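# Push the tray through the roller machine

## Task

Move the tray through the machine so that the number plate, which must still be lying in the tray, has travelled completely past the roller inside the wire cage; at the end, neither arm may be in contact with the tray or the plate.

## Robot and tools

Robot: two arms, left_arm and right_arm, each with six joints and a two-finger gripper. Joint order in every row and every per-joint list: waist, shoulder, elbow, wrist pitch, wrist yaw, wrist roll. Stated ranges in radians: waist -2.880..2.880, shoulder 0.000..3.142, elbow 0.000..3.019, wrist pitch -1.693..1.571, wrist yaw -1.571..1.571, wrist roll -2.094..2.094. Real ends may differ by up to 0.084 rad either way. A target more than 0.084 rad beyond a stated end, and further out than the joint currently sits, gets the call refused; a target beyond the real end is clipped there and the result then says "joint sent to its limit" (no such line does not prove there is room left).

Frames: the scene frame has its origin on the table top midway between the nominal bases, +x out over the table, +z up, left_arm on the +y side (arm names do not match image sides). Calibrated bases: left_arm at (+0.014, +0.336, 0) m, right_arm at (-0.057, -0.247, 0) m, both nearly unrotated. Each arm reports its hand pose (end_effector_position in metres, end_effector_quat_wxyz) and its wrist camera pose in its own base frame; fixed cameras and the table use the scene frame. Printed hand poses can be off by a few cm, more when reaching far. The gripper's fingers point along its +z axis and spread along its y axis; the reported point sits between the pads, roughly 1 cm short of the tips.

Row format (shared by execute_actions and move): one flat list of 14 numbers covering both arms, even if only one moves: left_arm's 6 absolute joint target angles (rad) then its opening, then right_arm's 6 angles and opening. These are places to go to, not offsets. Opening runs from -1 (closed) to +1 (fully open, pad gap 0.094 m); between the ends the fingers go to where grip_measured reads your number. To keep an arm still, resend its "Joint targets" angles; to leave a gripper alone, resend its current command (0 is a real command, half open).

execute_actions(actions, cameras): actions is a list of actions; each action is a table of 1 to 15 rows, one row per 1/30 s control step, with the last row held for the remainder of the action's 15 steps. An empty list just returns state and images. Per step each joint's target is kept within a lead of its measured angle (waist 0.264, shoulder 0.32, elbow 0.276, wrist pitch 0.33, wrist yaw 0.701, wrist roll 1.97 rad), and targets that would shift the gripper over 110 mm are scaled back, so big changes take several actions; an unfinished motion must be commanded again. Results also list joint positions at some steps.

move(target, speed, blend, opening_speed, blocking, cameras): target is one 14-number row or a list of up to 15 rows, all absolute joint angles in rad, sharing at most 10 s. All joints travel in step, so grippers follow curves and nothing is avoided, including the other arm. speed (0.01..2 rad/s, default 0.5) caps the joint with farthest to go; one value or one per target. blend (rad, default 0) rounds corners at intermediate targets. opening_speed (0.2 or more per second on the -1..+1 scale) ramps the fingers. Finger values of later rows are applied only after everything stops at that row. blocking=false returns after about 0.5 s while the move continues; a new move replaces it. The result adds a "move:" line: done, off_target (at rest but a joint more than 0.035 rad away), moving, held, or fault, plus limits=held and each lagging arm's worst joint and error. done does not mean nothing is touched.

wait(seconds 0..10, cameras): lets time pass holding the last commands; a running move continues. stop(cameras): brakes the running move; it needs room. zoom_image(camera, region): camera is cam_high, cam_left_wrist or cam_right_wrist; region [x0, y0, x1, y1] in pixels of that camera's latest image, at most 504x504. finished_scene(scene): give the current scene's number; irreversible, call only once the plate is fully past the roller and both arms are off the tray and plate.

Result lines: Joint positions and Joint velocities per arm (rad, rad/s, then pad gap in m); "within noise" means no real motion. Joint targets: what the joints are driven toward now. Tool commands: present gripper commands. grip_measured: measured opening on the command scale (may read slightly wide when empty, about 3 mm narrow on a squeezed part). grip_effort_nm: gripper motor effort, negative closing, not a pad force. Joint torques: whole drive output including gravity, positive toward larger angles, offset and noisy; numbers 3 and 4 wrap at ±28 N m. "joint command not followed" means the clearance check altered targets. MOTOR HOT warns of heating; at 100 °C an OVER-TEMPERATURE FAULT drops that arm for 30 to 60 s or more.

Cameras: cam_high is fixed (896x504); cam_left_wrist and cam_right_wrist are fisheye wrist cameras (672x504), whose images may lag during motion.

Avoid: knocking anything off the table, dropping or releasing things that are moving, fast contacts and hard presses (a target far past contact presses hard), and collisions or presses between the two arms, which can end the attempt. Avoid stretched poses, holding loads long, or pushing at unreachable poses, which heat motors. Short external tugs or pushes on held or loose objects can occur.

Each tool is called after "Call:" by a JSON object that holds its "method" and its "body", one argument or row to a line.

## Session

Call:
{"method": "execute_actions", "body": {
  "actions": []
}}

Scene clock: 0.00 s.
left_arm: end_effector_position=(+0.2972, -0.2270, +0.3648) grip_measured=+1.000 grip_effort_nm=n/a end_effector_quat_wxyz=(+0.460, +0.157, +0.874, +0.001) | right_arm: end_effector_position=(+0.4588, -0.0889, +0.3608) grip_measured=+1.000 grip_effort_nm=n/a end_effector_quat_wxyz=(+0.515, +0.413, +0.742, +0.118)
Joint positions: left_arm=[-0.904 0.858 0.998 -0.898 -0.575 -0.294 0.094] | right_arm=[-0.145 0.976 0.943 -0.428 0.123 0.795 0.094]
Joint velocities: within noise
Joint torques (N m): no reading
Motor temperatures (°C): left_arm=[24 29 30 23 22 24 21] | right_arm=[21 29 38 20 22 21 23]
Heat: left arm: hottest elbow 30 °C; right arm: hottest elbow 38 °C.
Joint targets: left_arm=[-0.904 0.856 1.030 -0.893 -0.575 -0.294] | right_arm=[-0.145 0.974 0.979 -0.422 0.123 0.795]
Tool commands: left_gripper/opening=+1.0 right_gripper/opening=+1.0
camera_calibration:
cam_left_wrist: T_world_to_cam=[[-0.37105, -0.896086, -0.243621, -0.00494763], [-0.757328, 0.443829, -0.47903, 0.550813], [0.537378, 0.00675657, -0.843314, 0.239752], [0, 0, 0, 1]] pos_world=[0.286473, -0.25052, 0.464837]
cam_right_wrist: T_world_to_cam=[[-0.538011, -0.518179, -0.664856, 0.439474], [-0.4194, 0.848735, -0.322107, 0.430008], [0.731196, 0.105543, -0.673953, 0.00542678], [0, 0, 0, 1]] pos_world=[0.412819, -0.137809, 0.434353]

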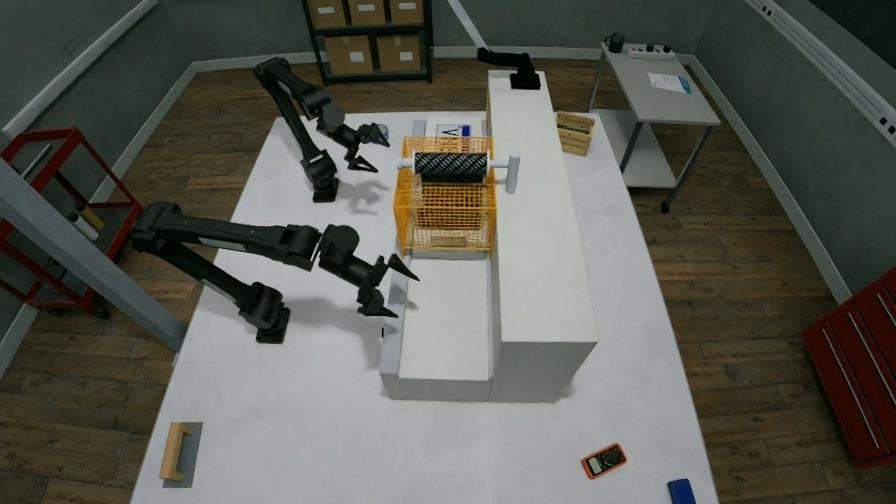

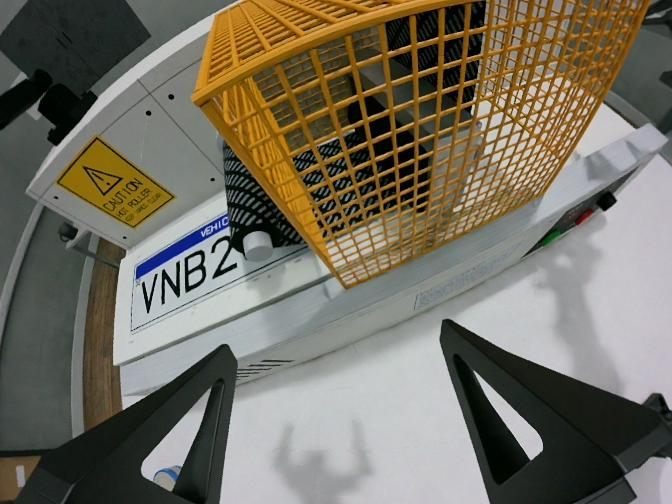

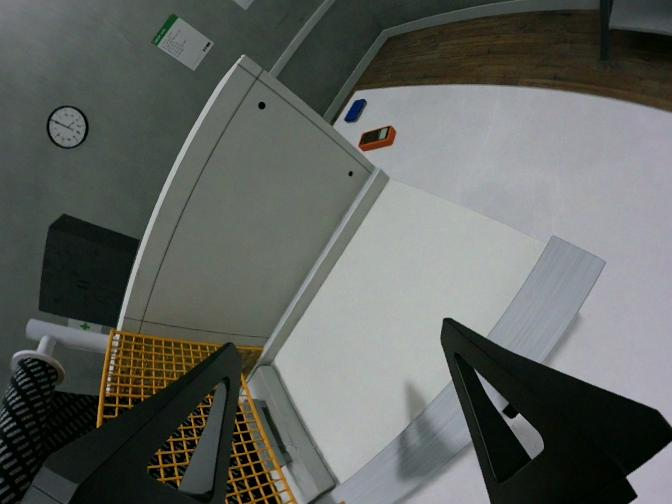

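Call:
{"method": "zoom_image", "body": {
  "camera": "cam_high",
  "region": [380, 110, 530, 270]
}}

Call:
{"method": "zoom_image", "body": {
  "camera": "cam_right_wrist",
  "region": [220, 340, 400, 504]
}}

Call:
{"method": "zoom_image", "body": {
  "camera": "cam_left_wrist",
  "region": [90, 0, 672, 420]
}}

Scaled by 3.150.

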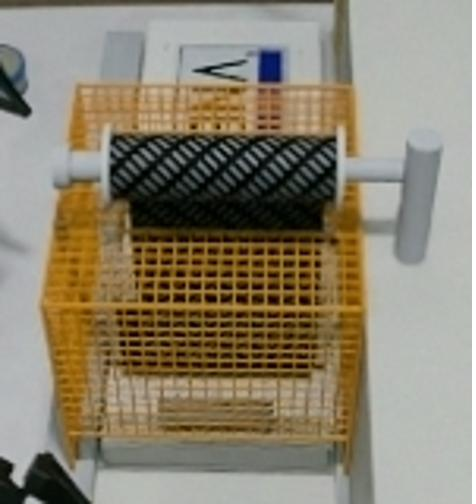

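Scaled by 2.800 from the camera's 672x504 image, which has a finer 960x720 frame.

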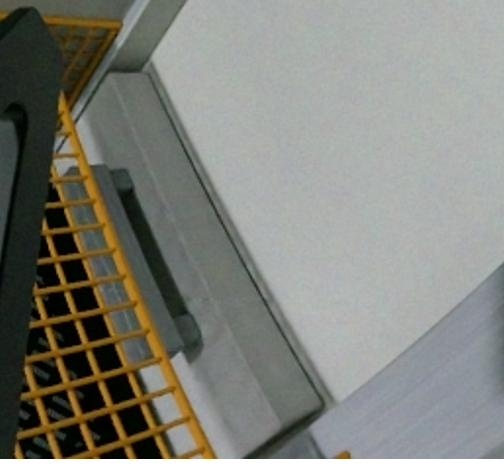

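Region (90, 0, 672, 420) is 582x420 pixels. A region can be at most 504 by 504 pixels.

Call:
{"method": "zoom_image", "body": {
  "camera": "cam_high",
  "region": [370, 300, 610, 420]
}}

Call:
{"method": "zoom_image", "body": {
  "camera": "cam_high",
  "region": [390, 225, 510, 285]
}}

Call:
{"method": "zoom_image", "body": {
  "camera": "cam_high",
  "region": [395, 100, 505, 170]
}}

Scaled by 2.100.

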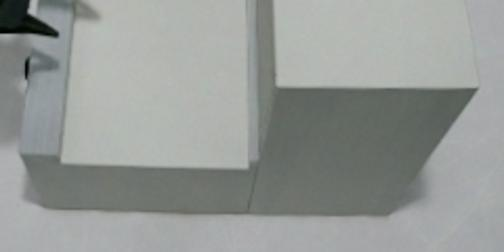

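Scaled by 4.200.

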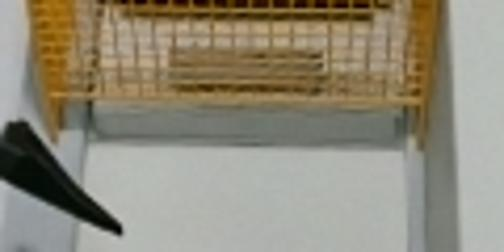

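Scaled by 4.582.

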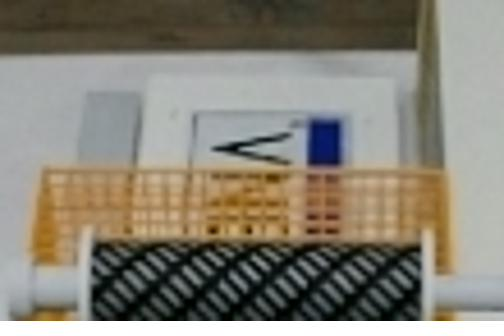

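Call:
{"method": "zoom_image", "body": {
  "camera": "cam_left_wrist",
  "region": [90, 180, 360, 410]
}}

Call:
{"method": "zoom_image", "body": {
  "camera": "cam_left_wrist",
  "region": [20, 60, 260, 300]
}}

Scaled by 1.867 from the camera's 672x504 image, which has a finer 960x720 frame.

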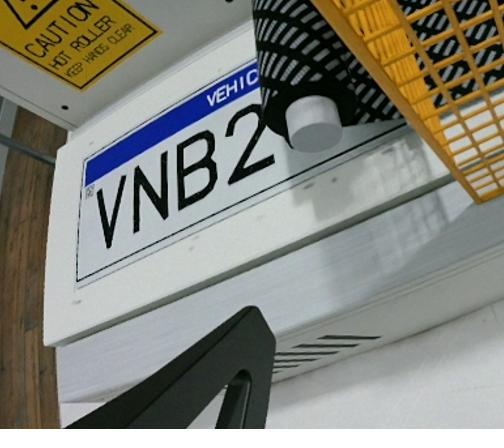

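Scaled by 2.100 from the camera's 672x504 image, which has a finer 960x720 frame.

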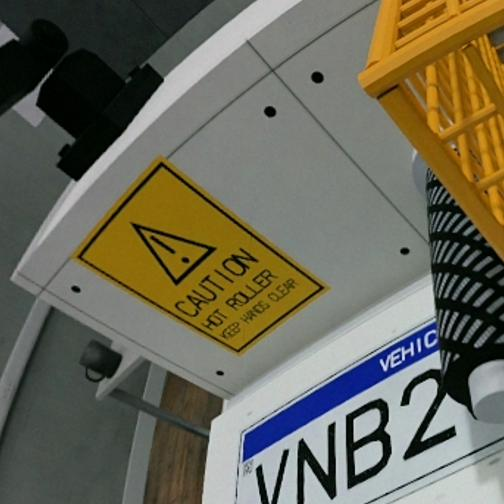

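Call:
{"method": "move", "body": {
  "target": [
    [0.1, 0.85, 1.25, -1.4, 0.0, -0.8, -0.4, -0.10, 1.30, 1.42, -1.05, 0.06, 0.40, 0.3],
    [0.531, 1.744, 1.87, -1.664, 0.5, -1.0, -0.4, -0.059, 1.752, 1.985, -1.675, 0.0, -0.028, 0.3]
  ],
  "speed": 0.9,
  "blend": 0.25
}}

Scene clock: 175.33 s.
left_arm: end_effector_position=(+0.5031, +0.2005, +0.2859) grip_measured=-0.398 grip_effort_nm=-0.071 end_effector_quat_wxyz=(+0.070, +0.672, -0.699, +0.237) | right_arm: end_effector_position=(+0.5484, -0.0396, +0.3112) grip_measured=+0.302 grip_effort_nm=-0.125 end_effector_quat_wxyz=(+0.037, +0.027, +0.999, -0.003)
Joint positions: left_arm=[0.532 1.762 1.819 -1.657 0.498 -0.992 0.028] | right_arm=[-0.07 1.748 1.919 -1.668 0.003 -0.016 0.061]
Joint velocities: within noise
Joint torques (N m): left_arm=[-0.44 -17.08 12.21 0.1 0.39 -0.06] | right_arm=[-1.08 -13.51 15.36 0.18 0.01 -0.14]
Motor temperatures (°C): left_arm=[24 29 52 23 22 24 21] | right_arm=[21 30 65 21 21 21 23]
Heat: left arm: hottest elbow 52 °C; right arm: hottest elbow 65 °C.
Joint targets: left_arm=[0.531 1.744 1.870 -1.664 0.500 -1.000] | right_arm=[-0.059 1.752 1.985 -1.675 0.000 -0.028]
move: off_target (left_arm, right_arm); left_arm: the elbow is farthest, 0.051 rad from its target; right_arm: the elbow is farthest, 0.066 rad from its target
camera_calibration:
cam_left_wrist: T_world_to_cam=[[0.941783, -0.103248, 0.319975, -0.545256], [-0.306559, -0.654526, 0.691099, 0.138139], [0.138077, -0.748956, -0.648073, 0.356293], [0, 0, 0, 1]] pos_world=[0.506665, 0.300967, 0.309904]
cam_right_wrist: T_world_to_cam=[[-0.187214, -0.981701, 0.0348357, 0.0517305], [-0.912518, 0.186931, 0.363824, 0.440568], [-0.363679, 0.0363247, -0.930816, 0.578973], [0, 0, 0, 1]] pos_world=[0.622271, -0.0526029, 0.376826]

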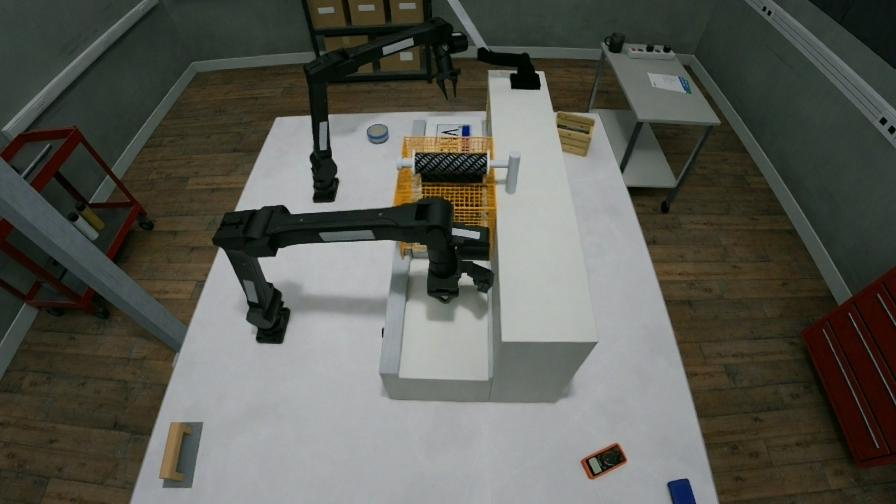

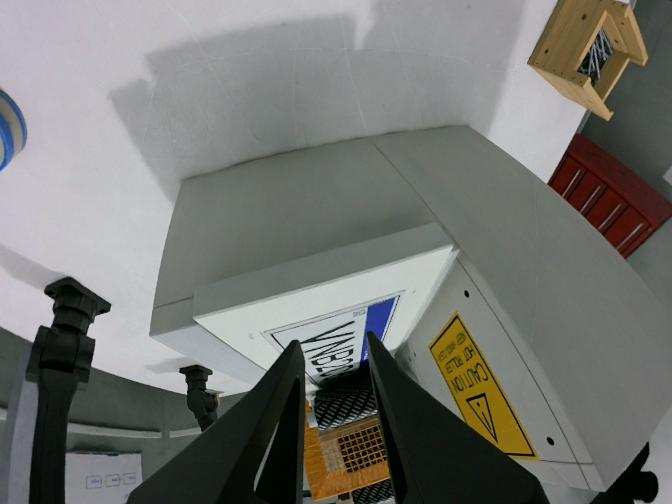

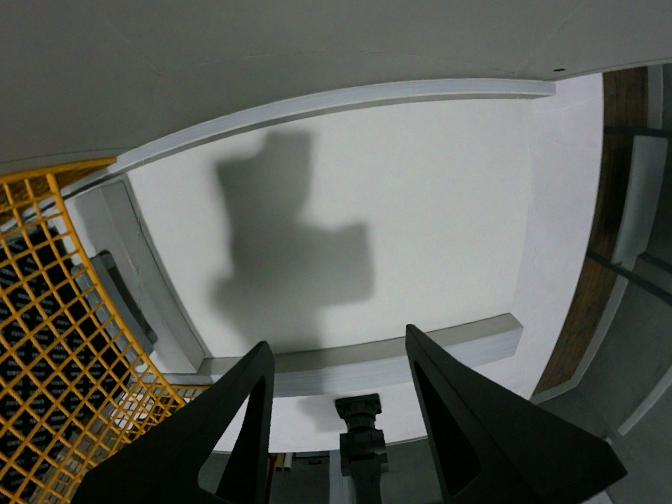

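Call:
{"method": "move", "body": {
  "target": [0.531, 1.744, 1.632, -1.433, 0.5, -1.0, -0.4, -0.059, 1.752, 1.985, -1.675, 0.0, -0.028, 0.3],
  "speed": 0.5,
  "cameras": ["cam_left_wrist"]
}}

Scene clock: 197.63 s.
left_arm: end_effector_position=(+0.5052, +0.2017, +0.2165) grip_measured=-0.398 grip_effort_nm=-0.071 end_effector_quat_wxyz=(+0.056, +0.669, -0.701, +0.240) | right_arm: end_effector_position=(+0.5484, -0.0396, +0.3112) grip_measured=+0.302 grip_effort_nm=-0.139 end_effector_quat_wxyz=(+0.037, +0.027, +0.999, -0.003)
Joint positions: left_arm=[0.532 1.757 1.629 -1.442 0.498 -0.992 0.028] | right_arm=[-0.07 1.748 1.919 -1.668 0.003 -0.017 0.061]
Joint velocities: within noise
Joint torques (N m): left_arm=[-0.5 -16.62 8.51 0.85 0.38 -0.08] | right_arm=[-0.73 -13.63 15.35 0.28 -0.01 -0.13]
Motor temperatures (°C): left_arm=[24 32 53 23 22 24 21] | right_arm=[21 34 64 21 21 21 23]
Heat: left arm: hottest elbow 53 °C; right arm: hottest elbow 64 °C.
Joint targets: left_arm=[0.531 1.744 1.632 -1.433 0.500 -1.000] | right_arm=[-0.059 1.752 1.985 -1.675 0.000 -0.028]
move: off_target (right_arm); right_arm: the elbow is farthest, 0.066 rad from its target
camera_calibration:
cam_left_wrist: T_world_to_cam=[[0.93309, -0.107925, 0.343067, -0.524587], [-0.324292, -0.664913, 0.672849, 0.202558], [0.155492, -0.739083, -0.655423, 0.302693], [0, 0, 0, 1]] pos_world=[0.508108, 0.301783, 0.24207]
Images, in order (width x height): cam_left_wrist 672x504.

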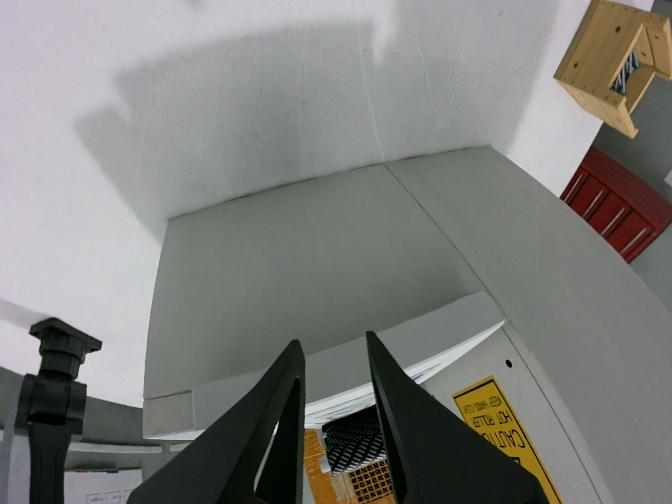

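Call:
{"method": "move", "body": {
  "target": [
    [0.529, 1.722, 1.632, -1.433, 0.5, -1.0, -0.4, -0.059, 1.752, 1.985, -1.675, 0.0, -0.028, 0.3],
    [0.335, 1.642, 1.514, -1.419, 0.5, -1.167, -0.4, -0.059, 1.752, 1.985, -1.675, 0.0, -0.028, 0.3],
    [0.225, 1.618, 1.485, -1.413, 0.5, -1.272, -0.4, -0.059, 1.752, 1.985, -1.675, 0.0, -0.028, 0.3],
    [0.111, 1.607, 1.471, -1.411, 0.5, -1.393, -0.4, -0.059, 1.752, 1.985, -1.675, 0.0, -0.028, 0.3]
  ],
  "speed": [0.2, 0.18, 0.25, 0.25],
  "blend": [0.01, 0.06, 0.06, 0.0]
}}

Scene clock: 229.17 s.
left_arm: end_effector_position=(+0.4982, -0.0128, +0.2157) grip_measured=-0.399 grip_effort_nm=-0.061 end_effector_quat_wxyz=(+0.140, +0.667, -0.705, +0.197) | right_arm: end_effector_position=(+0.5484, -0.0396, +0.3112) grip_measured=+0.302 grip_effort_nm=-0.120 end_effector_quat_wxyz=(+0.037, +0.027, +0.999, -0.003)
Joint positions: left_arm=[0.137 1.637 1.473 -1.405 0.487 -1.379 0.028] | right_arm=[-0.07 1.748 1.919 -1.668 0.003 -0.017 0.061]
Joint velocities: within noise
Joint torques (N m): left_arm=[-2.37 -15.85 8.01 0.21 0.78 -0.17] | right_arm=[-0.97 -13.86 15.38 0.23 0.01 -0.13]
Motor temperatures (°C): left_arm=[24 37 45 23 23 24 21] | right_arm=[21 36 65 21 21 21 23]
Heat: left arm: hottest elbow 45 °C; right arm: hottest elbow 65 °C.
Joint targets: left_arm=[0.111 1.607 1.471 -1.411 0.500 -1.393] | right_arm=[-0.059 1.752 1.985 -1.675 0.000 -0.028]
move: off_target (right_arm); blend cut to 0.055 rad at target 2, 0.055 rad at target 3; right_arm: the elbow is farthest, 0.066 rad from its target
camera_calibration:
cam_left_wrist: T_world_to_cam=[[0.972501, -0.145111, 0.182168, -0.526332], [-0.232885, -0.614634, 0.753651, -0.00414126], [0.00260421, -0.775351, -0.631526, 0.215309], [0, 0, 0, 1]] pos_world=[0.510333, 0.088018, 0.234975]
cam_right_wrist: T_world_to_cam=[[-0.186467, -0.981841, 0.0348919, 0.0512977], [-0.912658, 0.186257, 0.36382, 0.440619], [-0.363712, 0.0359958, -0.930816, 0.578978], [0, 0, 0, 1]] pos_world=[0.622281, -0.052543, 0.376826]

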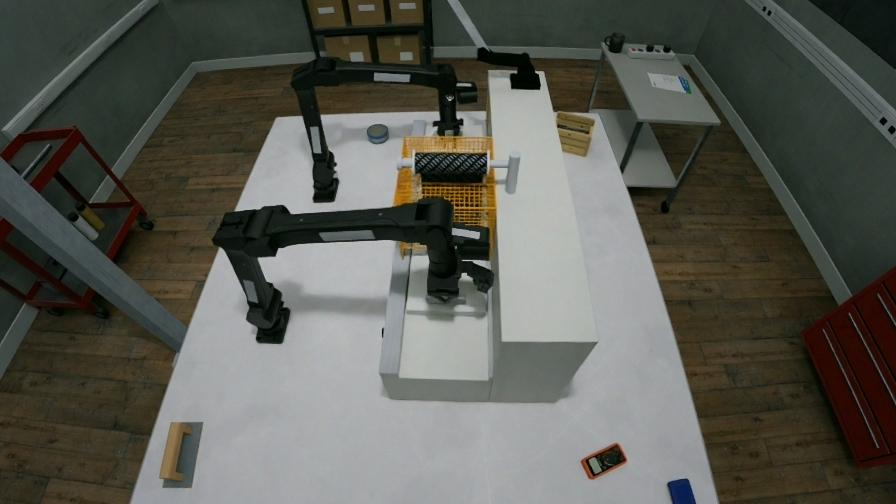

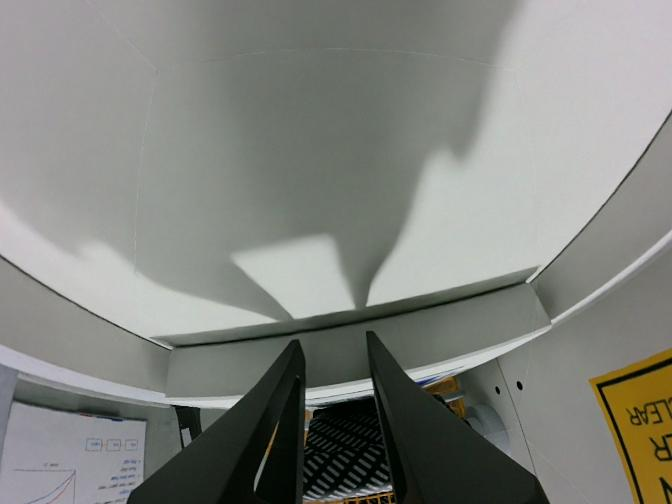

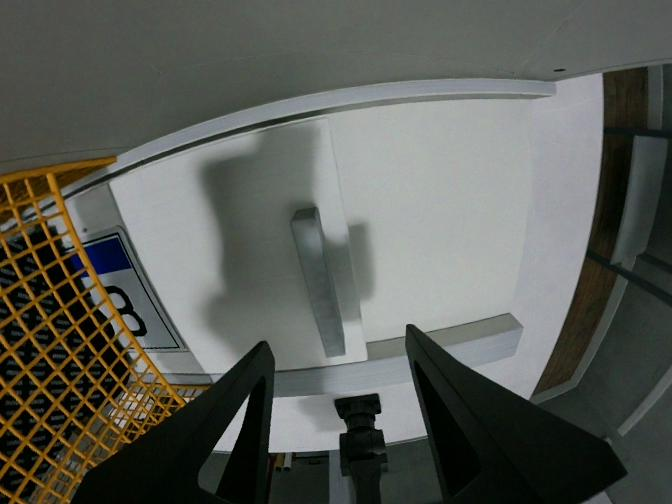

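Call:
{"method": "move", "body": {
  "target": [
    [0.25,1.62,1.49,-1.42,0.5,-1.35,-0.4,-0.059,1.752,1.985,-1.675,0,-0.028,0.3],
    [0.25,1.744,1.87,-1.66,0.5,-1.2,-0.4,-0.059,1.752,1.985,-1.675,0,-0.028,0.3]
  ],
  "speed": [0.5,0.8],
  "blend": [0.05,0],
  "cameras": ["cam_high","cam_right_wrist","cam_left_wrist"]
}}

Scene clock: 245.33 s.
left_arm: end_effector_position=(+0.5353, +0.0541, +0.2983) grip_measured=-0.399 grip_effort_nm=-0.071 end_effector_quat_wxyz=(-0.114, -0.648, +0.721, -0.219) | right_arm: end_effector_position=(+0.5484, -0.0396, +0.3112) grip_measured=+0.302 grip_effort_nm=-0.125 end_effector_quat_wxyz=(+0.037, +0.027, +0.999, -0.003)
Joint positions: left_arm=[0.255 1.737 1.817 -1.653 0.499 -1.209 0.028] | right_arm=[-0.07 1.748 1.919 -1.668 0.003 -0.017 0.061]
Joint velocities: within noise
Joint torques (N m): left_arm=[-0.73 -14.21 12.42 0.13 0.35 0.08] | right_arm=[-1.08 -13.45 15.45 0.29 -0.01 -0.15]
Motor temperatures (°C): left_arm=[24 35 43 23 23 24 21] | right_arm=[21 37 66 21 21 21 23]
Heat: left arm: hottest elbow 43 °C; right arm: hottest elbow 66 °C.
Joint targets: left_arm=[0.250 1.744 1.870 -1.660 0.500 -1.200] | right_arm=[-0.059 1.752 1.985 -1.675 0.000 -0.028]
move: off_target (left_arm, right_arm); left_arm: the elbow is farthest, 0.053 rad from its target; right_arm: the elbow is farthest, 0.066 rad from its target
camera_calibration:
cam_left_wrist: T_world_to_cam=[[0.950204, -0.177134, 0.256391, -0.57626], [-0.310484, -0.608625, 0.730189, 0.0315796], [0.0267046, -0.773434, -0.633315, 0.306763], [0, 0, 0, 1]] pos_world=[0.549177, 0.154405, 0.318967]
cam_right_wrist: T_world_to_cam=[[-0.186467, -0.981841, 0.0348919, 0.0512977], [-0.912658, 0.186257, 0.36382, 0.440619], [-0.363712, 0.0359958, -0.930816, 0.578978], [0, 0, 0, 1]] pos_world=[0.622281, -0.052543, 0.376826]

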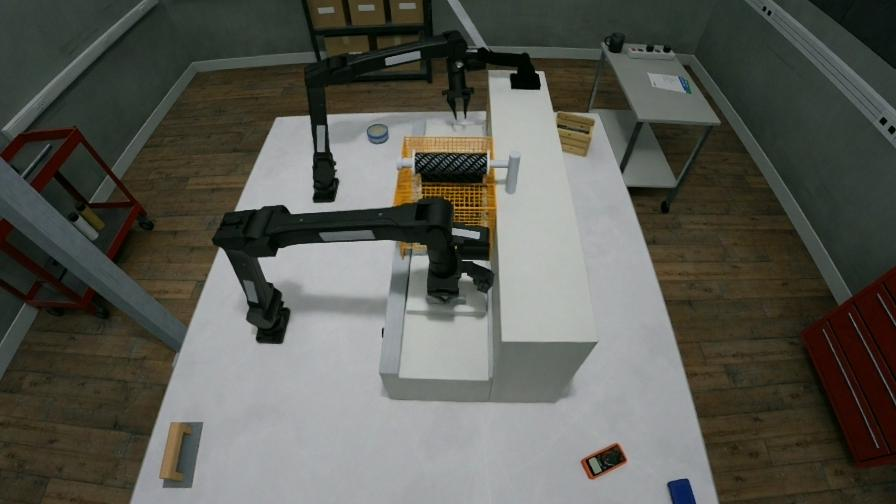

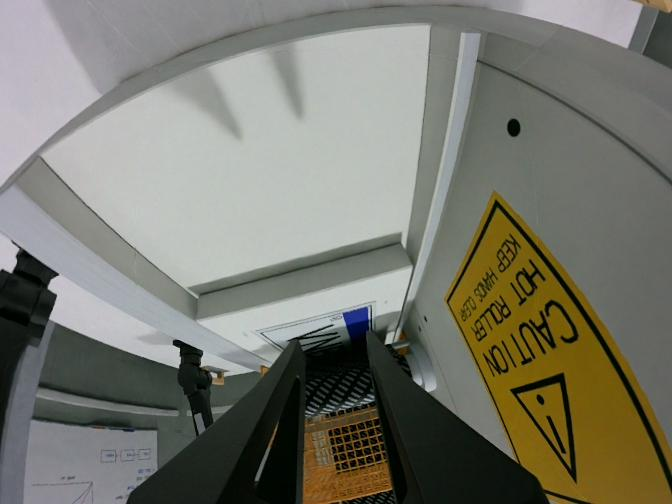

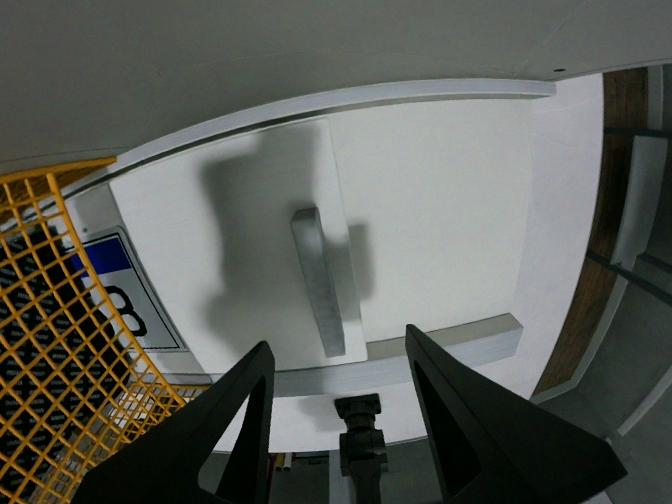

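Call:
{"method": "zoom_image", "body": {
  "camera": "cam_right_wrist",
  "region": [230, 180, 400, 380]
}}

Scaled by 2.520 from the camera's 672x504 image, which has a finer 960x720 frame.

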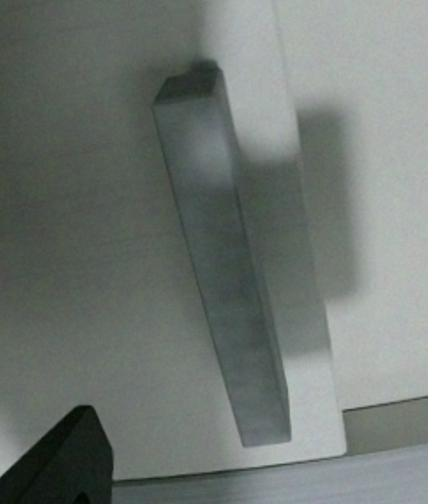

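Call:
{"method": "move", "body": {
  "target": [0.25,1.744,1.87,-1.66,0.5,-1.2,-0.4,-0.05,1.785,1.765,-1.533,0,-0.035,0.3],
  "speed": 0.25,
  "cameras": ["cam_right_wrist"]
}}

Scene clock: 278.80 s.
left_arm: end_effector_position=(+0.5353, +0.0541, +0.2983) grip_measured=-0.399 grip_effort_nm=-0.061 end_effector_quat_wxyz=(-0.114, -0.648, +0.721, -0.219) | right_arm: end_effector_position=(+0.5501, -0.0357, +0.2389) grip_measured=+0.302 grip_effort_nm=-0.120 end_effector_quat_wxyz=(+0.008, +0.020, +1.000, -0.002)
Joint positions: left_arm=[0.255 1.737 1.817 -1.653 0.499 -1.208 0.028] | right_arm=[-0.063 1.776 1.769 -1.548 0.003 -0.023 0.061]
Joint velocities: within noise
Joint torques (N m): left_arm=[-0.67 -14.51 12.51 0.17 0.34 0.09] | right_arm=[-0.97 -13.68 9.44 1.09 0.02 -0.14]
Motor temperatures (°C): left_arm=[24 36 49 23 23 24 21] | right_arm=[21 38 67 21 21 21 23]
Heat: left arm: hottest elbow 49 °C; right arm: hottest elbow 67 °C.
Joint targets: left_arm=[0.250 1.744 1.870 -1.660 0.500 -1.200] | right_arm=[-0.050 1.785 1.765 -1.533 0.000 -0.035]
move: off_target (left_arm); left_arm: the elbow is farthest, 0.053 rad from its target
camera_calibration:
cam_right_wrist: T_world_to_cam=[[-0.170734, -0.984432, 0.0417627, 0.0475562], [-0.89236, 0.17246, 0.417075, 0.443303], [-0.417785, 0.0339418, -0.907912, 0.536356], [0, 0, 0, 1]] pos_world=[0.627787, -0.0478409, 0.300088]
Images, in order (width x height): cam_right_wrist 672x504.

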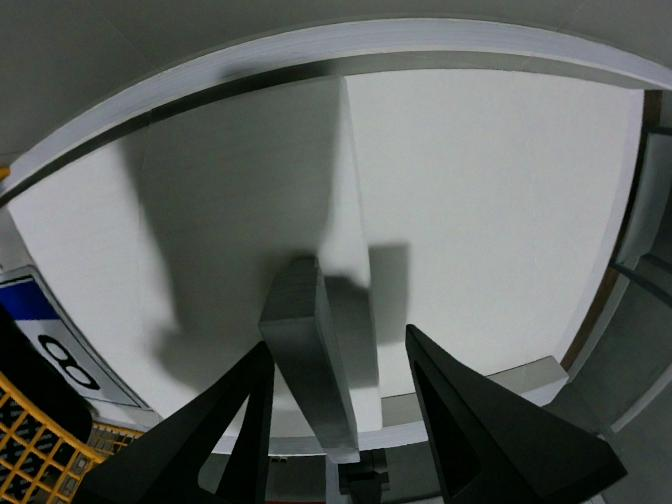

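Call:
{"method": "move", "body": {
  "target": [0.25,1.744,1.87,-1.66,0.5,-1.2,-0.4,-0.05,1.785,1.765,-1.533,0,-0.035,-0.85],
  "opening_speed": 0.8,
  "cameras": ["cam_right_wrist"]
}}

Scene clock: 291.30 s.
left_arm: end_effector_position=(+0.5353, +0.0541, +0.2983) grip_measured=-0.399 grip_effort_nm=-0.061 end_effector_quat_wxyz=(-0.114, -0.648, +0.721, -0.219) | right_arm: end_effector_position=(+0.5503, -0.0324, +0.2389) grip_measured=-0.702 grip_effort_nm=-1.043 end_effector_quat_wxyz=(+0.008, +0.017, +1.000, +0.001)
Joint positions: left_arm=[0.255 1.737 1.817 -1.653 0.499 -1.208 0.028] | right_arm=[-0.059 1.776 1.769 -1.548 -0.003 -0.024 0.014]
Joint velocities: within noise
Joint torques (N m): left_arm=[-0.79 -14.51 12.48 0.16 0.35 0.09] | right_arm=[-1.03 -13.57 9.37 1.1 0.24 -0.13]
Motor temperatures (°C): left_arm=[24 36 51 23 23 24 21] | right_arm=[21 38 66 21 21 21 23]
Heat: left arm: hottest elbow 51 °C; right arm: hottest elbow 66 °C.
Joint targets: left_arm=[0.250 1.744 1.870 -1.660 0.500 -1.200] | right_arm=[-0.050 1.785 1.765 -1.533 0.000 -0.035]
move: off_target (left_arm); left_arm: the elbow is farthest, 0.053 rad from its target
camera_calibration:
cam_right_wrist: T_world_to_cam=[[-0.165771, -0.985518, 0.035712, 0.0495742], [-0.893368, 0.165409, 0.417771, 0.443069], [-0.417628, 0.0373502, -0.90785, 0.536338], [0, 0, 0, 1]] pos_world=[0.628032, -0.0444638, 0.300043]
Images, in order (width x height): cam_right_wrist 672x504.

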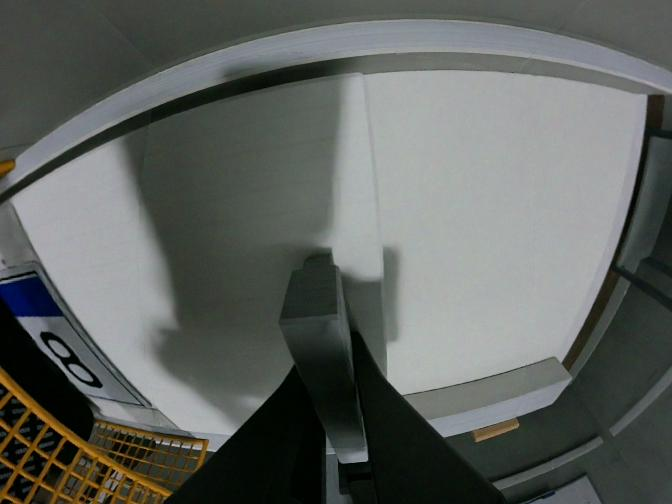

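Call:
{"method": "move", "body": {
  "target": [
    [0.25,1.744,1.87,-1.66,0.5,-1.2,-0.4,-0.19,1.793,1.813,-1.55,0,-0.13,-0.85],
    [0.25,1.744,1.87,-1.66,0.5,-1.2,-0.4,-0.278,1.817,1.859,-1.564,0,-0.218,-0.85]
  ],
  "speed": 0.22,
  "blend": [0.06,0],
  "cameras": ["cam_high","cam_right_wrist"]
}}

Scene clock: 317.53 s.
left_arm: end_effector_position=(+0.5353, +0.0541, +0.2983) grip_measured=-0.399 grip_effort_nm=-0.061 end_effector_quat_wxyz=(-0.114, -0.648, +0.721, -0.219) | right_arm: end_effector_position=(+0.5460, -0.1361, +0.2391) grip_measured=-0.702 grip_effort_nm=-1.043 end_effector_quat_wxyz=(+0.013, +0.017, +1.000, +0.003)
Joint positions: left_arm=[0.255 1.737 1.817 -1.653 0.499 -1.208 0.028] | right_arm=[-0.247 1.802 1.805 -1.549 -0.011 -0.213 0.014]
Joint velocities: within noise
Joint torques (N m): left_arm=[-0.67 -14.62 12.45 0.13 0.35 0.1] | right_arm=[-4.19 -13.57 14.35 -0.16 0.62 -0.09]
Motor temperatures (°C): left_arm=[24 36 52 23 22 24 21] | right_arm=[21 39 63 21 21 21 25]
Heat: left arm: hottest elbow 52 °C; right arm: hottest elbow 63 °C.
Joint targets: left_arm=[0.250 1.744 1.870 -1.660 0.500 -1.200] | right_arm=[-0.278 1.817 1.859 -1.564 0.000 -0.218]
move: off_target (left_arm, right_arm); blend cut to 0.044 rad at target 1; left_arm: the elbow is farthest, 0.053 rad from its target; right_arm: the elbow is farthest, 0.054 rad from its target
camera_calibration:
cam_right_wrist: T_world_to_cam=[[-0.165266, -0.985749, 0.0314024, -0.0526925], [-0.898037, 0.16357, 0.408381, 0.46088], [-0.407697, 0.0392911, -0.912271, 0.534446], [0, 0, 0, 1]] pos_world=[0.623072, -0.148327, 0.301]
Images, in order (width x height): cam_high 896x504, cam_right_wrist 672x504.

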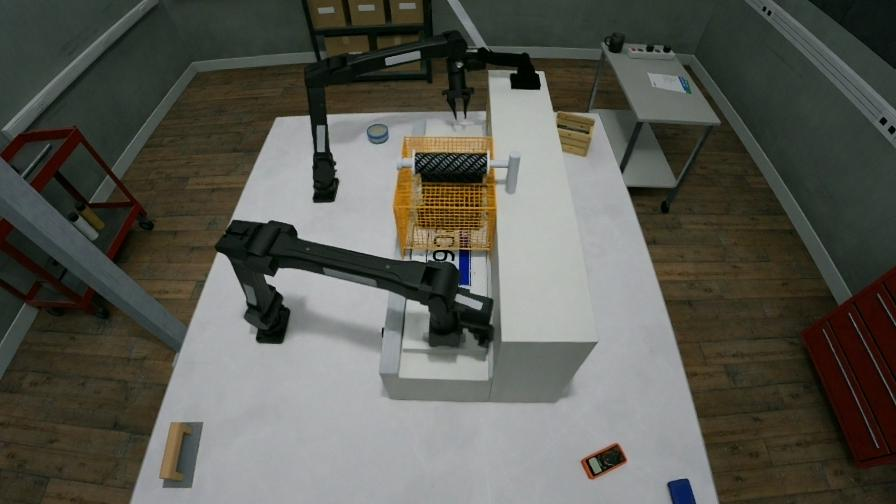

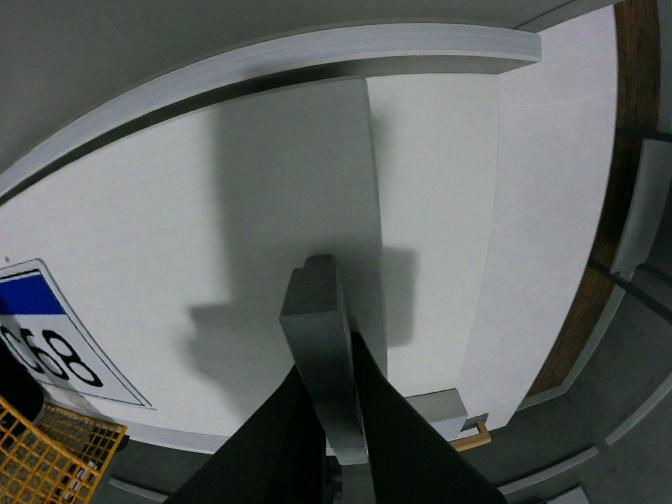

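Call:
{"method": "move", "body": {
  "target": [
    [0.25,1.744,1.87,-1.66,0.5,-1.2,-0.4,-0.404,1.878,1.945,-1.592,0,-0.346,-0.85],
    [0.25,1.744,1.87,-1.66,0.5,-1.2,-0.4,-0.498,1.948,2.05,-1.626,0,-0.44,-0.85],
    [0.25,1.744,1.87,-1.66,0.5,-1.2,-0.4,-0.542,1.991,2.115,-1.648,0,-0.484,-0.85],
    [0.25,1.744,1.87,-1.66,0.5,-1.2,-0.4,-0.584,2.04,2.192,-1.676,0,-0.526,-0.85]
  ],
  "speed": [0.24,0.24,0.2,0.1],
  "blend": [0.04,0.03,0.03,0],
  "cameras": ["cam_high","cam_right_wrist"]
}}

Scene clock: 338.03 s.
left_arm: end_effector_position=(+0.5353, +0.0541, +0.2983) grip_measured=-0.399 grip_effort_nm=-0.061 end_effector_quat_wxyz=(-0.114, -0.648, +0.721, -0.219) | right_arm: end_effector_position=(+0.5396, -0.3381, +0.2422) grip_measured=-0.702 grip_effort_nm=-1.028 end_effector_quat_wxyz=(+0.020, +0.017, +1.000, -0.004)
Joint positions: left_arm=[0.255 1.737 1.817 -1.653 0.499 -1.208 0.028] | right_arm=[-0.563 2.022 2.143 -1.653 -0.014 -0.528 0.014]
Joint velocities: within noise
Joint torques (N m): left_arm=[-0.79 -14.51 12.46 0.13 0.34 0.09] | right_arm=[-3.43 -16.26 13.89 -0.44 0.69 -0.03]
Motor temperatures (°C): left_arm=[24 36 53 23 22 24 21] | right_arm=[21 36 62 21 22 21 26]
Heat: left arm: hottest elbow 53 °C; right arm: hottest elbow 62 °C.
Joint targets: left_arm=[0.250 1.744 1.870 -1.660 0.500 -1.200] | right_arm=[-0.584 2.040 2.192 -1.676 0.000 -0.526]
move: off_target (left_arm, right_arm); left_arm: the elbow is farthest, 0.053 rad from its target; right_arm: the elbow is farthest, 0.049 rad from its target
camera_calibration:
cam_right_wrist: T_world_to_cam=[[-0.166602, -0.985098, 0.0427293, -0.254767], [-0.903304, 0.169856, 0.393942, 0.495354], [-0.395329, 0.0270339, -0.918141, 0.533221], [0, 0, 0, 1]] pos_world=[0.615808, -0.349524, 0.305317]
Images, in order (width x height): cam_high 896x504, cam_right_wrist 672x504.

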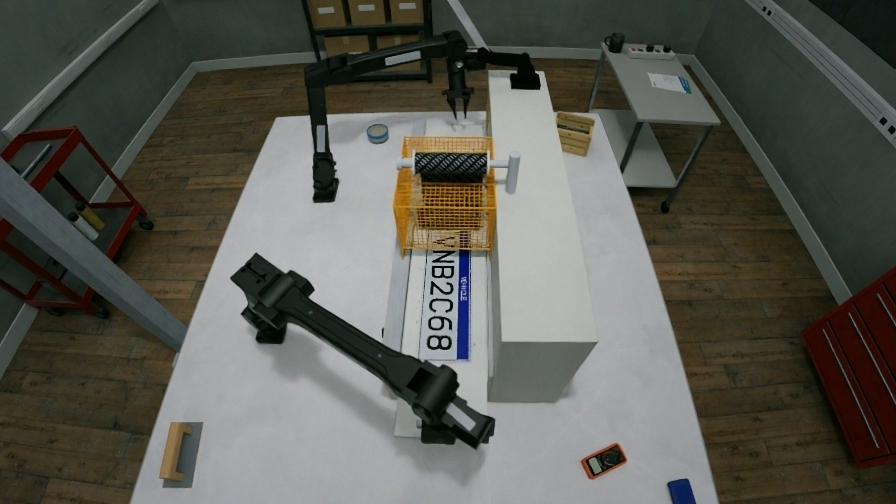

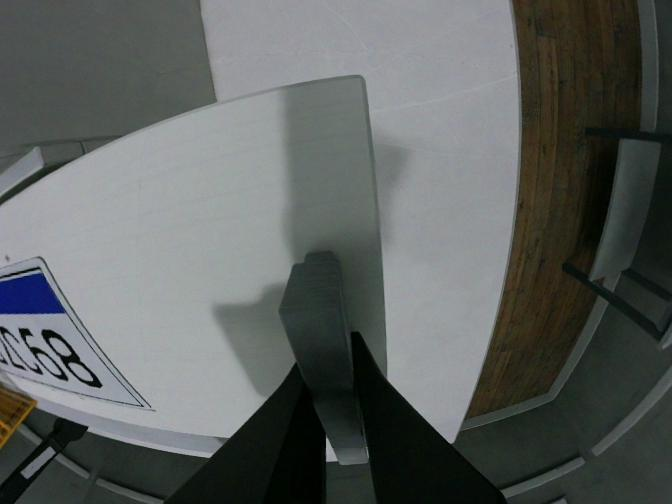

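Call:
{"method": "zoom_image", "body": {
  "camera": "cam_high",
  "region": [370, 120, 530, 280]
}}

Call:
{"method": "zoom_image", "body": {
  "camera": "cam_high",
  "region": [370, 230, 530, 450]
}}

Scaled by 3.150.

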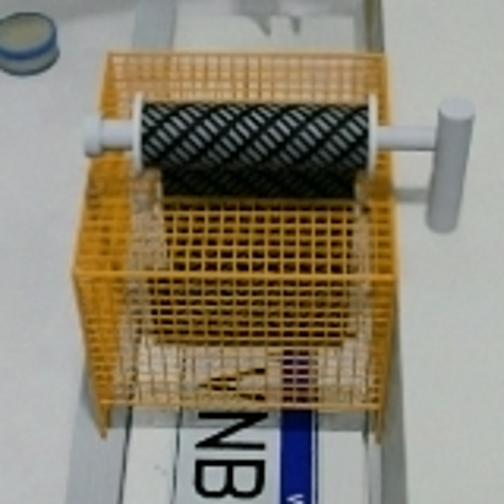

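Scaled by 2.291.

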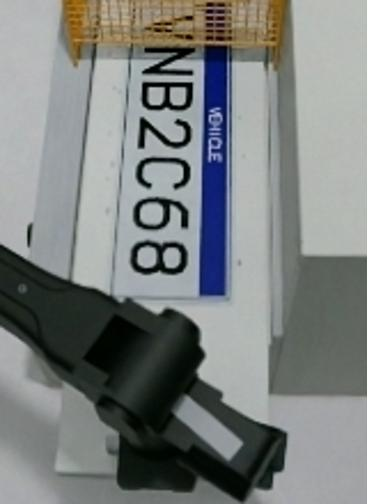

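Call:
{"method": "move", "body": {
  "target": [0.25,1.744,1.87,-1.66,0.5,-1.2,-0.4,-0.624,2.086,2.268,-1.69,0,-0.555,-0.85],
  "speed": 0.1,
  "cameras": ["cam_high"]
}}

Scene clock: 359.30 s.
left_arm: end_effector_position=(+0.5353, +0.0541, +0.2983) grip_measured=-0.399 grip_effort_nm=-0.066 end_effector_quat_wxyz=(-0.114, -0.648, +0.721, -0.219) | right_arm: end_effector_position=(+0.5410, -0.3395, +0.2424) grip_measured=-0.702 grip_effort_nm=-1.043 end_effector_quat_wxyz=(+0.014, +0.013, +1.000, +0.001)
Joint positions: left_arm=[0.255 1.737 1.817 -1.653 0.499 -1.208 0.028] | right_arm=[-0.564 2.043 2.178 -1.683 -0.016 -0.538 0.014]
Joint velocities: within noise
Joint torques (N m): left_arm=[-0.73 -14.68 12.46 0.13 0.35 0.09] | right_arm=[-6.36 -14.8 17.4 0.32 0.78 -0.19]
Motor temperatures (°C): left_arm=[24 36 54 23 22 24 21] | right_arm=[21 36 64 21 22 21 26]
Heat: left arm: hottest elbow 54 °C; right arm: hottest elbow 64 °C.
Joint targets: left_arm=[0.250 1.744 1.870 -1.660 0.500 -1.200] | right_arm=[-0.624 2.086 2.268 -1.686 0.000 -0.555]
joint sent to its limit (right arm) — the wrist pitch, lower limit.
move: off_target (left_arm, right_arm); left_arm: the elbow is farthest, 0.053 rad from its target; right_arm: the elbow is farthest, 0.090 rad from its target
Images, in order (width x height): cam_high 896x504.

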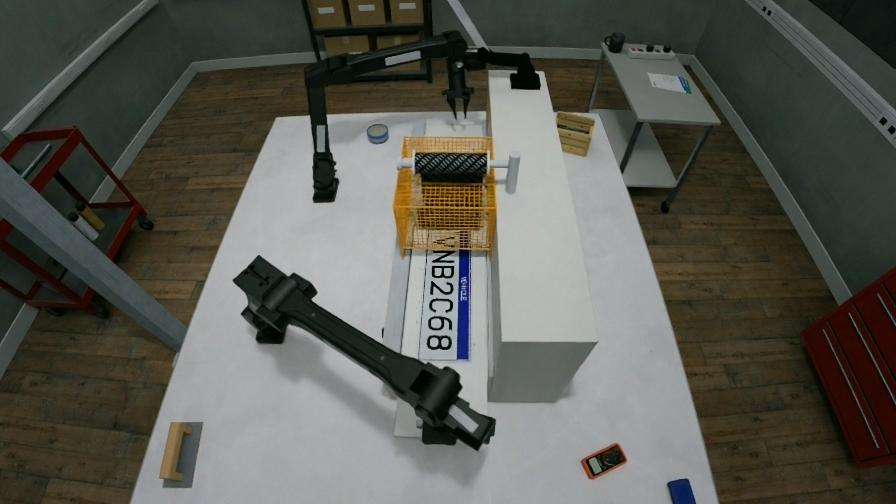

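Call:
{"method": "move", "body": {
  "target": [0.25,1.744,1.87,-1.66,0.5,-1.2,-0.4,-0.73,2.06,2.225,-1.68,0,-0.555,-0.85],
  "speed": 0.1,
  "cameras": ["cam_high","cam_right_wrist"]
}}

Scene clock: 366.03 s.
left_arm: end_effector_position=(+0.5353, +0.0541, +0.2983) grip_measured=-0.399 grip_effort_nm=-0.066 end_effector_quat_wxyz=(-0.114, -0.648, +0.721, -0.219) | right_arm: end_effector_position=(+0.5399, -0.3412, +0.2425) grip_measured=-0.702 grip_effort_nm=-1.043 end_effector_quat_wxyz=(+0.020, +0.015, +1.000, +0.011)
Joint positions: left_arm=[0.255 1.737 1.817 -1.653 0.499 -1.208 0.028] | right_arm=[-0.573 2.043 2.178 -1.683 -0.04 -0.543 0.014]
Joint velocities: within noise
Joint torques (N m): left_arm=[-0.67 -14.56 12.46 0.17 0.35 0.09] | right_arm=[-14.04 -16.5 13.71 0.58 1.84 -0.13]
Motor temperatures (°C): left_arm=[24 36 54 23 22 24 21] | right_arm=[22 37 69 21 22 21 26]
Heat: left arm: hottest elbow 54 °C; right arm: hottest elbow 69 °C.
Joint targets: left_arm=[0.250 1.744 1.870 -1.660 0.500 -1.200] | right_arm=[-0.730 2.060 2.225 -1.680 0.000 -0.555]
move: off_target (left_arm, right_arm); left_arm: the elbow is farthest, 0.053 rad from its target; right_arm: the waist is farthest, 0.157 rad from its target
camera_calibration:
cam_right_wrist: T_world_to_cam=[[-0.161321, -0.986816, 0.0130469, -0.253939], [-0.904256, 0.153095, 0.398602, 0.489745], [-0.395345, 0.0525053, -0.917031, 0.542147], [0, 0, 0, 1]] pos_world=[0.616224, -0.354034, 0.305265]
Images, in order (width x height): cam_high 896x504, cam_right_wrist 672x504.

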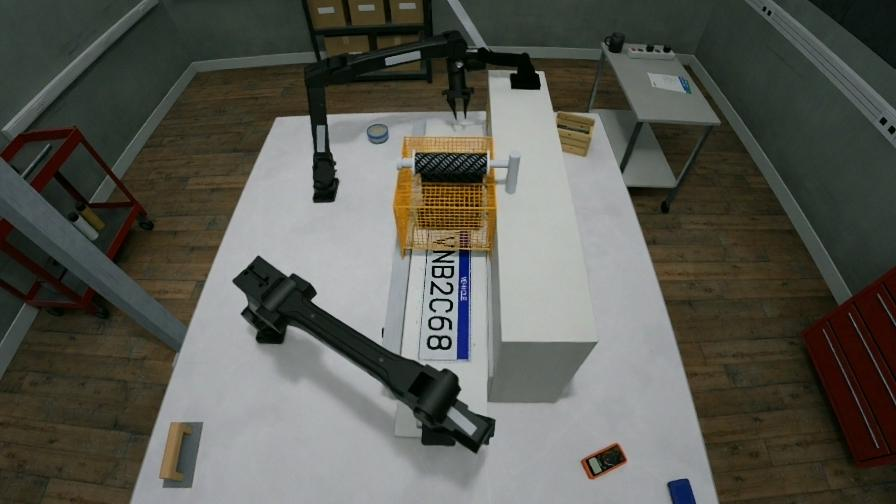

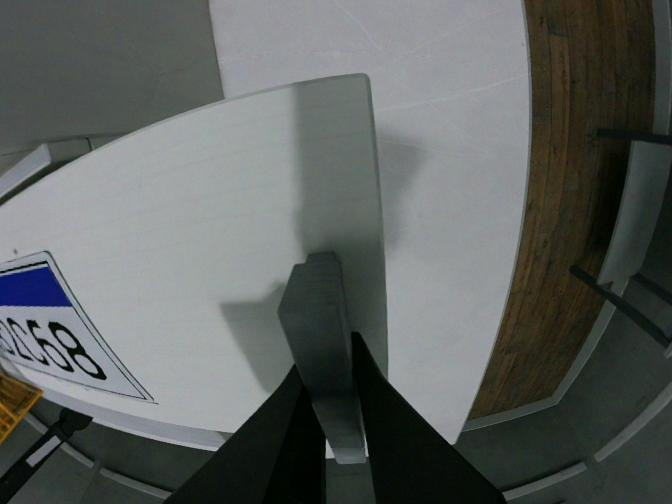

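Call:
{"method": "move", "body": {
  "target": [0.25,1.744,1.87,-1.66,0.5,-1.2,-0.4,-0.59,2.052,2.215,-1.68,0,-0.545,-0.85],
  "speed": 0.2,
  "cameras": ["cam_high","cam_left_wrist"]
}}

Scene clock: 378.33 s.
left_arm: end_effector_position=(+0.5353, +0.0541, +0.2983) grip_measured=-0.399 grip_effort_nm=-0.061 end_effector_quat_wxyz=(-0.114, -0.648, +0.721, -0.219) | right_arm: end_effector_position=(+0.5411, -0.3393, +0.2424) grip_measured=-0.702 grip_effort_nm=-1.043 end_effector_quat_wxyz=(+0.015, +0.012, +1.000, +0.003)
Joint positions: left_arm=[0.255 1.737 1.817 -1.653 0.499 -1.208 0.028] | right_arm=[-0.565 2.043 2.178 -1.683 -0.021 -0.542 0.014]
Joint velocities: within noise
Joint torques (N m): left_arm=[-0.73 -14.51 12.46 0.13 0.35 0.1] | right_arm=[-3.37 -17.26 12.79 0.62 1.03 -0.08]
Motor temperatures (°C): left_arm=[24 37 55 23 22 24 21] | right_arm=[22 39 70 21 24 21 26]
Heat: left arm: hottest elbow 55 °C; right arm: hottest elbow 70 °C.
Joint targets: left_arm=[0.250 1.744 1.870 -1.660 0.500 -1.200] | right_arm=[-0.590 2.052 2.215 -1.680 0.000 -0.545]
move: off_target (left_arm, right_arm); left_arm: the elbow is farthest, 0.053 rad from its target; right_arm: the elbow is farthest, 0.037 rad from its target
camera_calibration:
cam_left_wrist: T_world_to_cam=[[0.950089, -0.177769, 0.256378, -0.576085], [-0.31088, -0.608412, 0.730197, 0.0317386], [0.0261765, -0.773455, -0.633311, 0.307031], [0, 0, 0, 1]] pos_world=[0.549162, 0.154375, 0.318966]
Images, in order (width x height): cam_high 896x504, cam_left_wrist 672x504.

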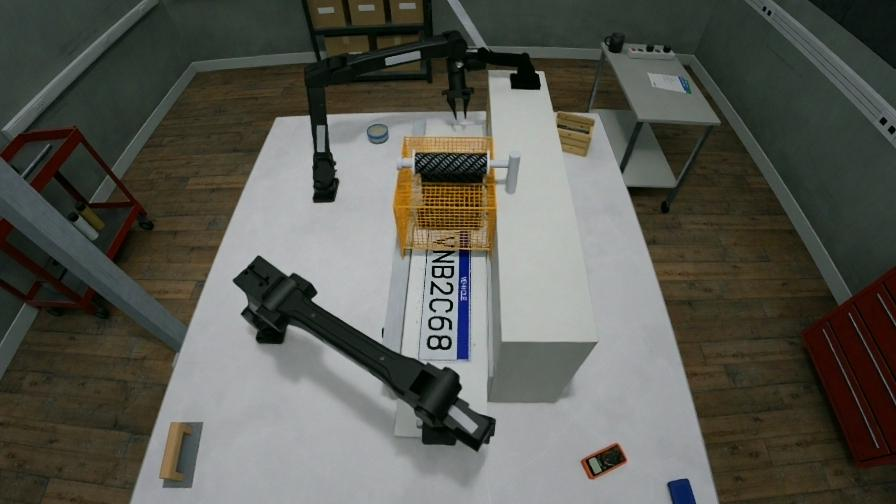

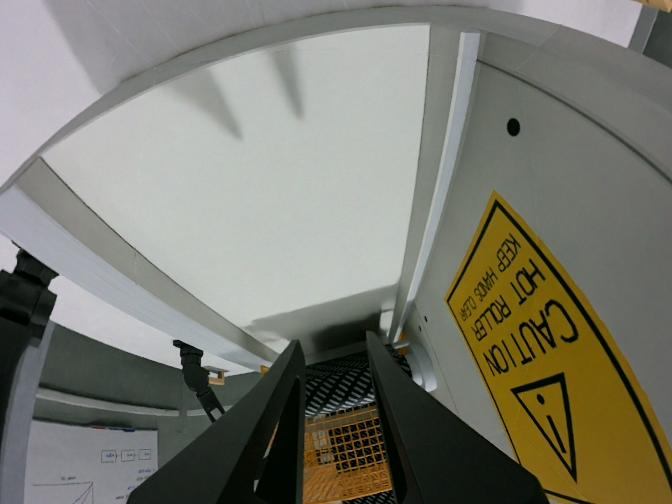

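Call:
{"method": "zoom_image", "body": {
  "camera": "cam_left_wrist",
  "region": [220, 290, 460, 504]
}}

Scaled by 2.100 from the camera's 672x504 image, which has a finer 960x720 frame.

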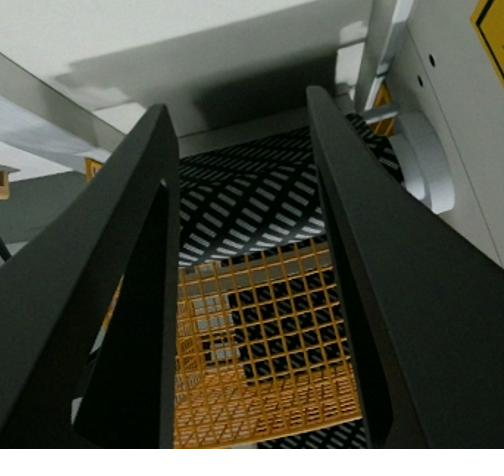

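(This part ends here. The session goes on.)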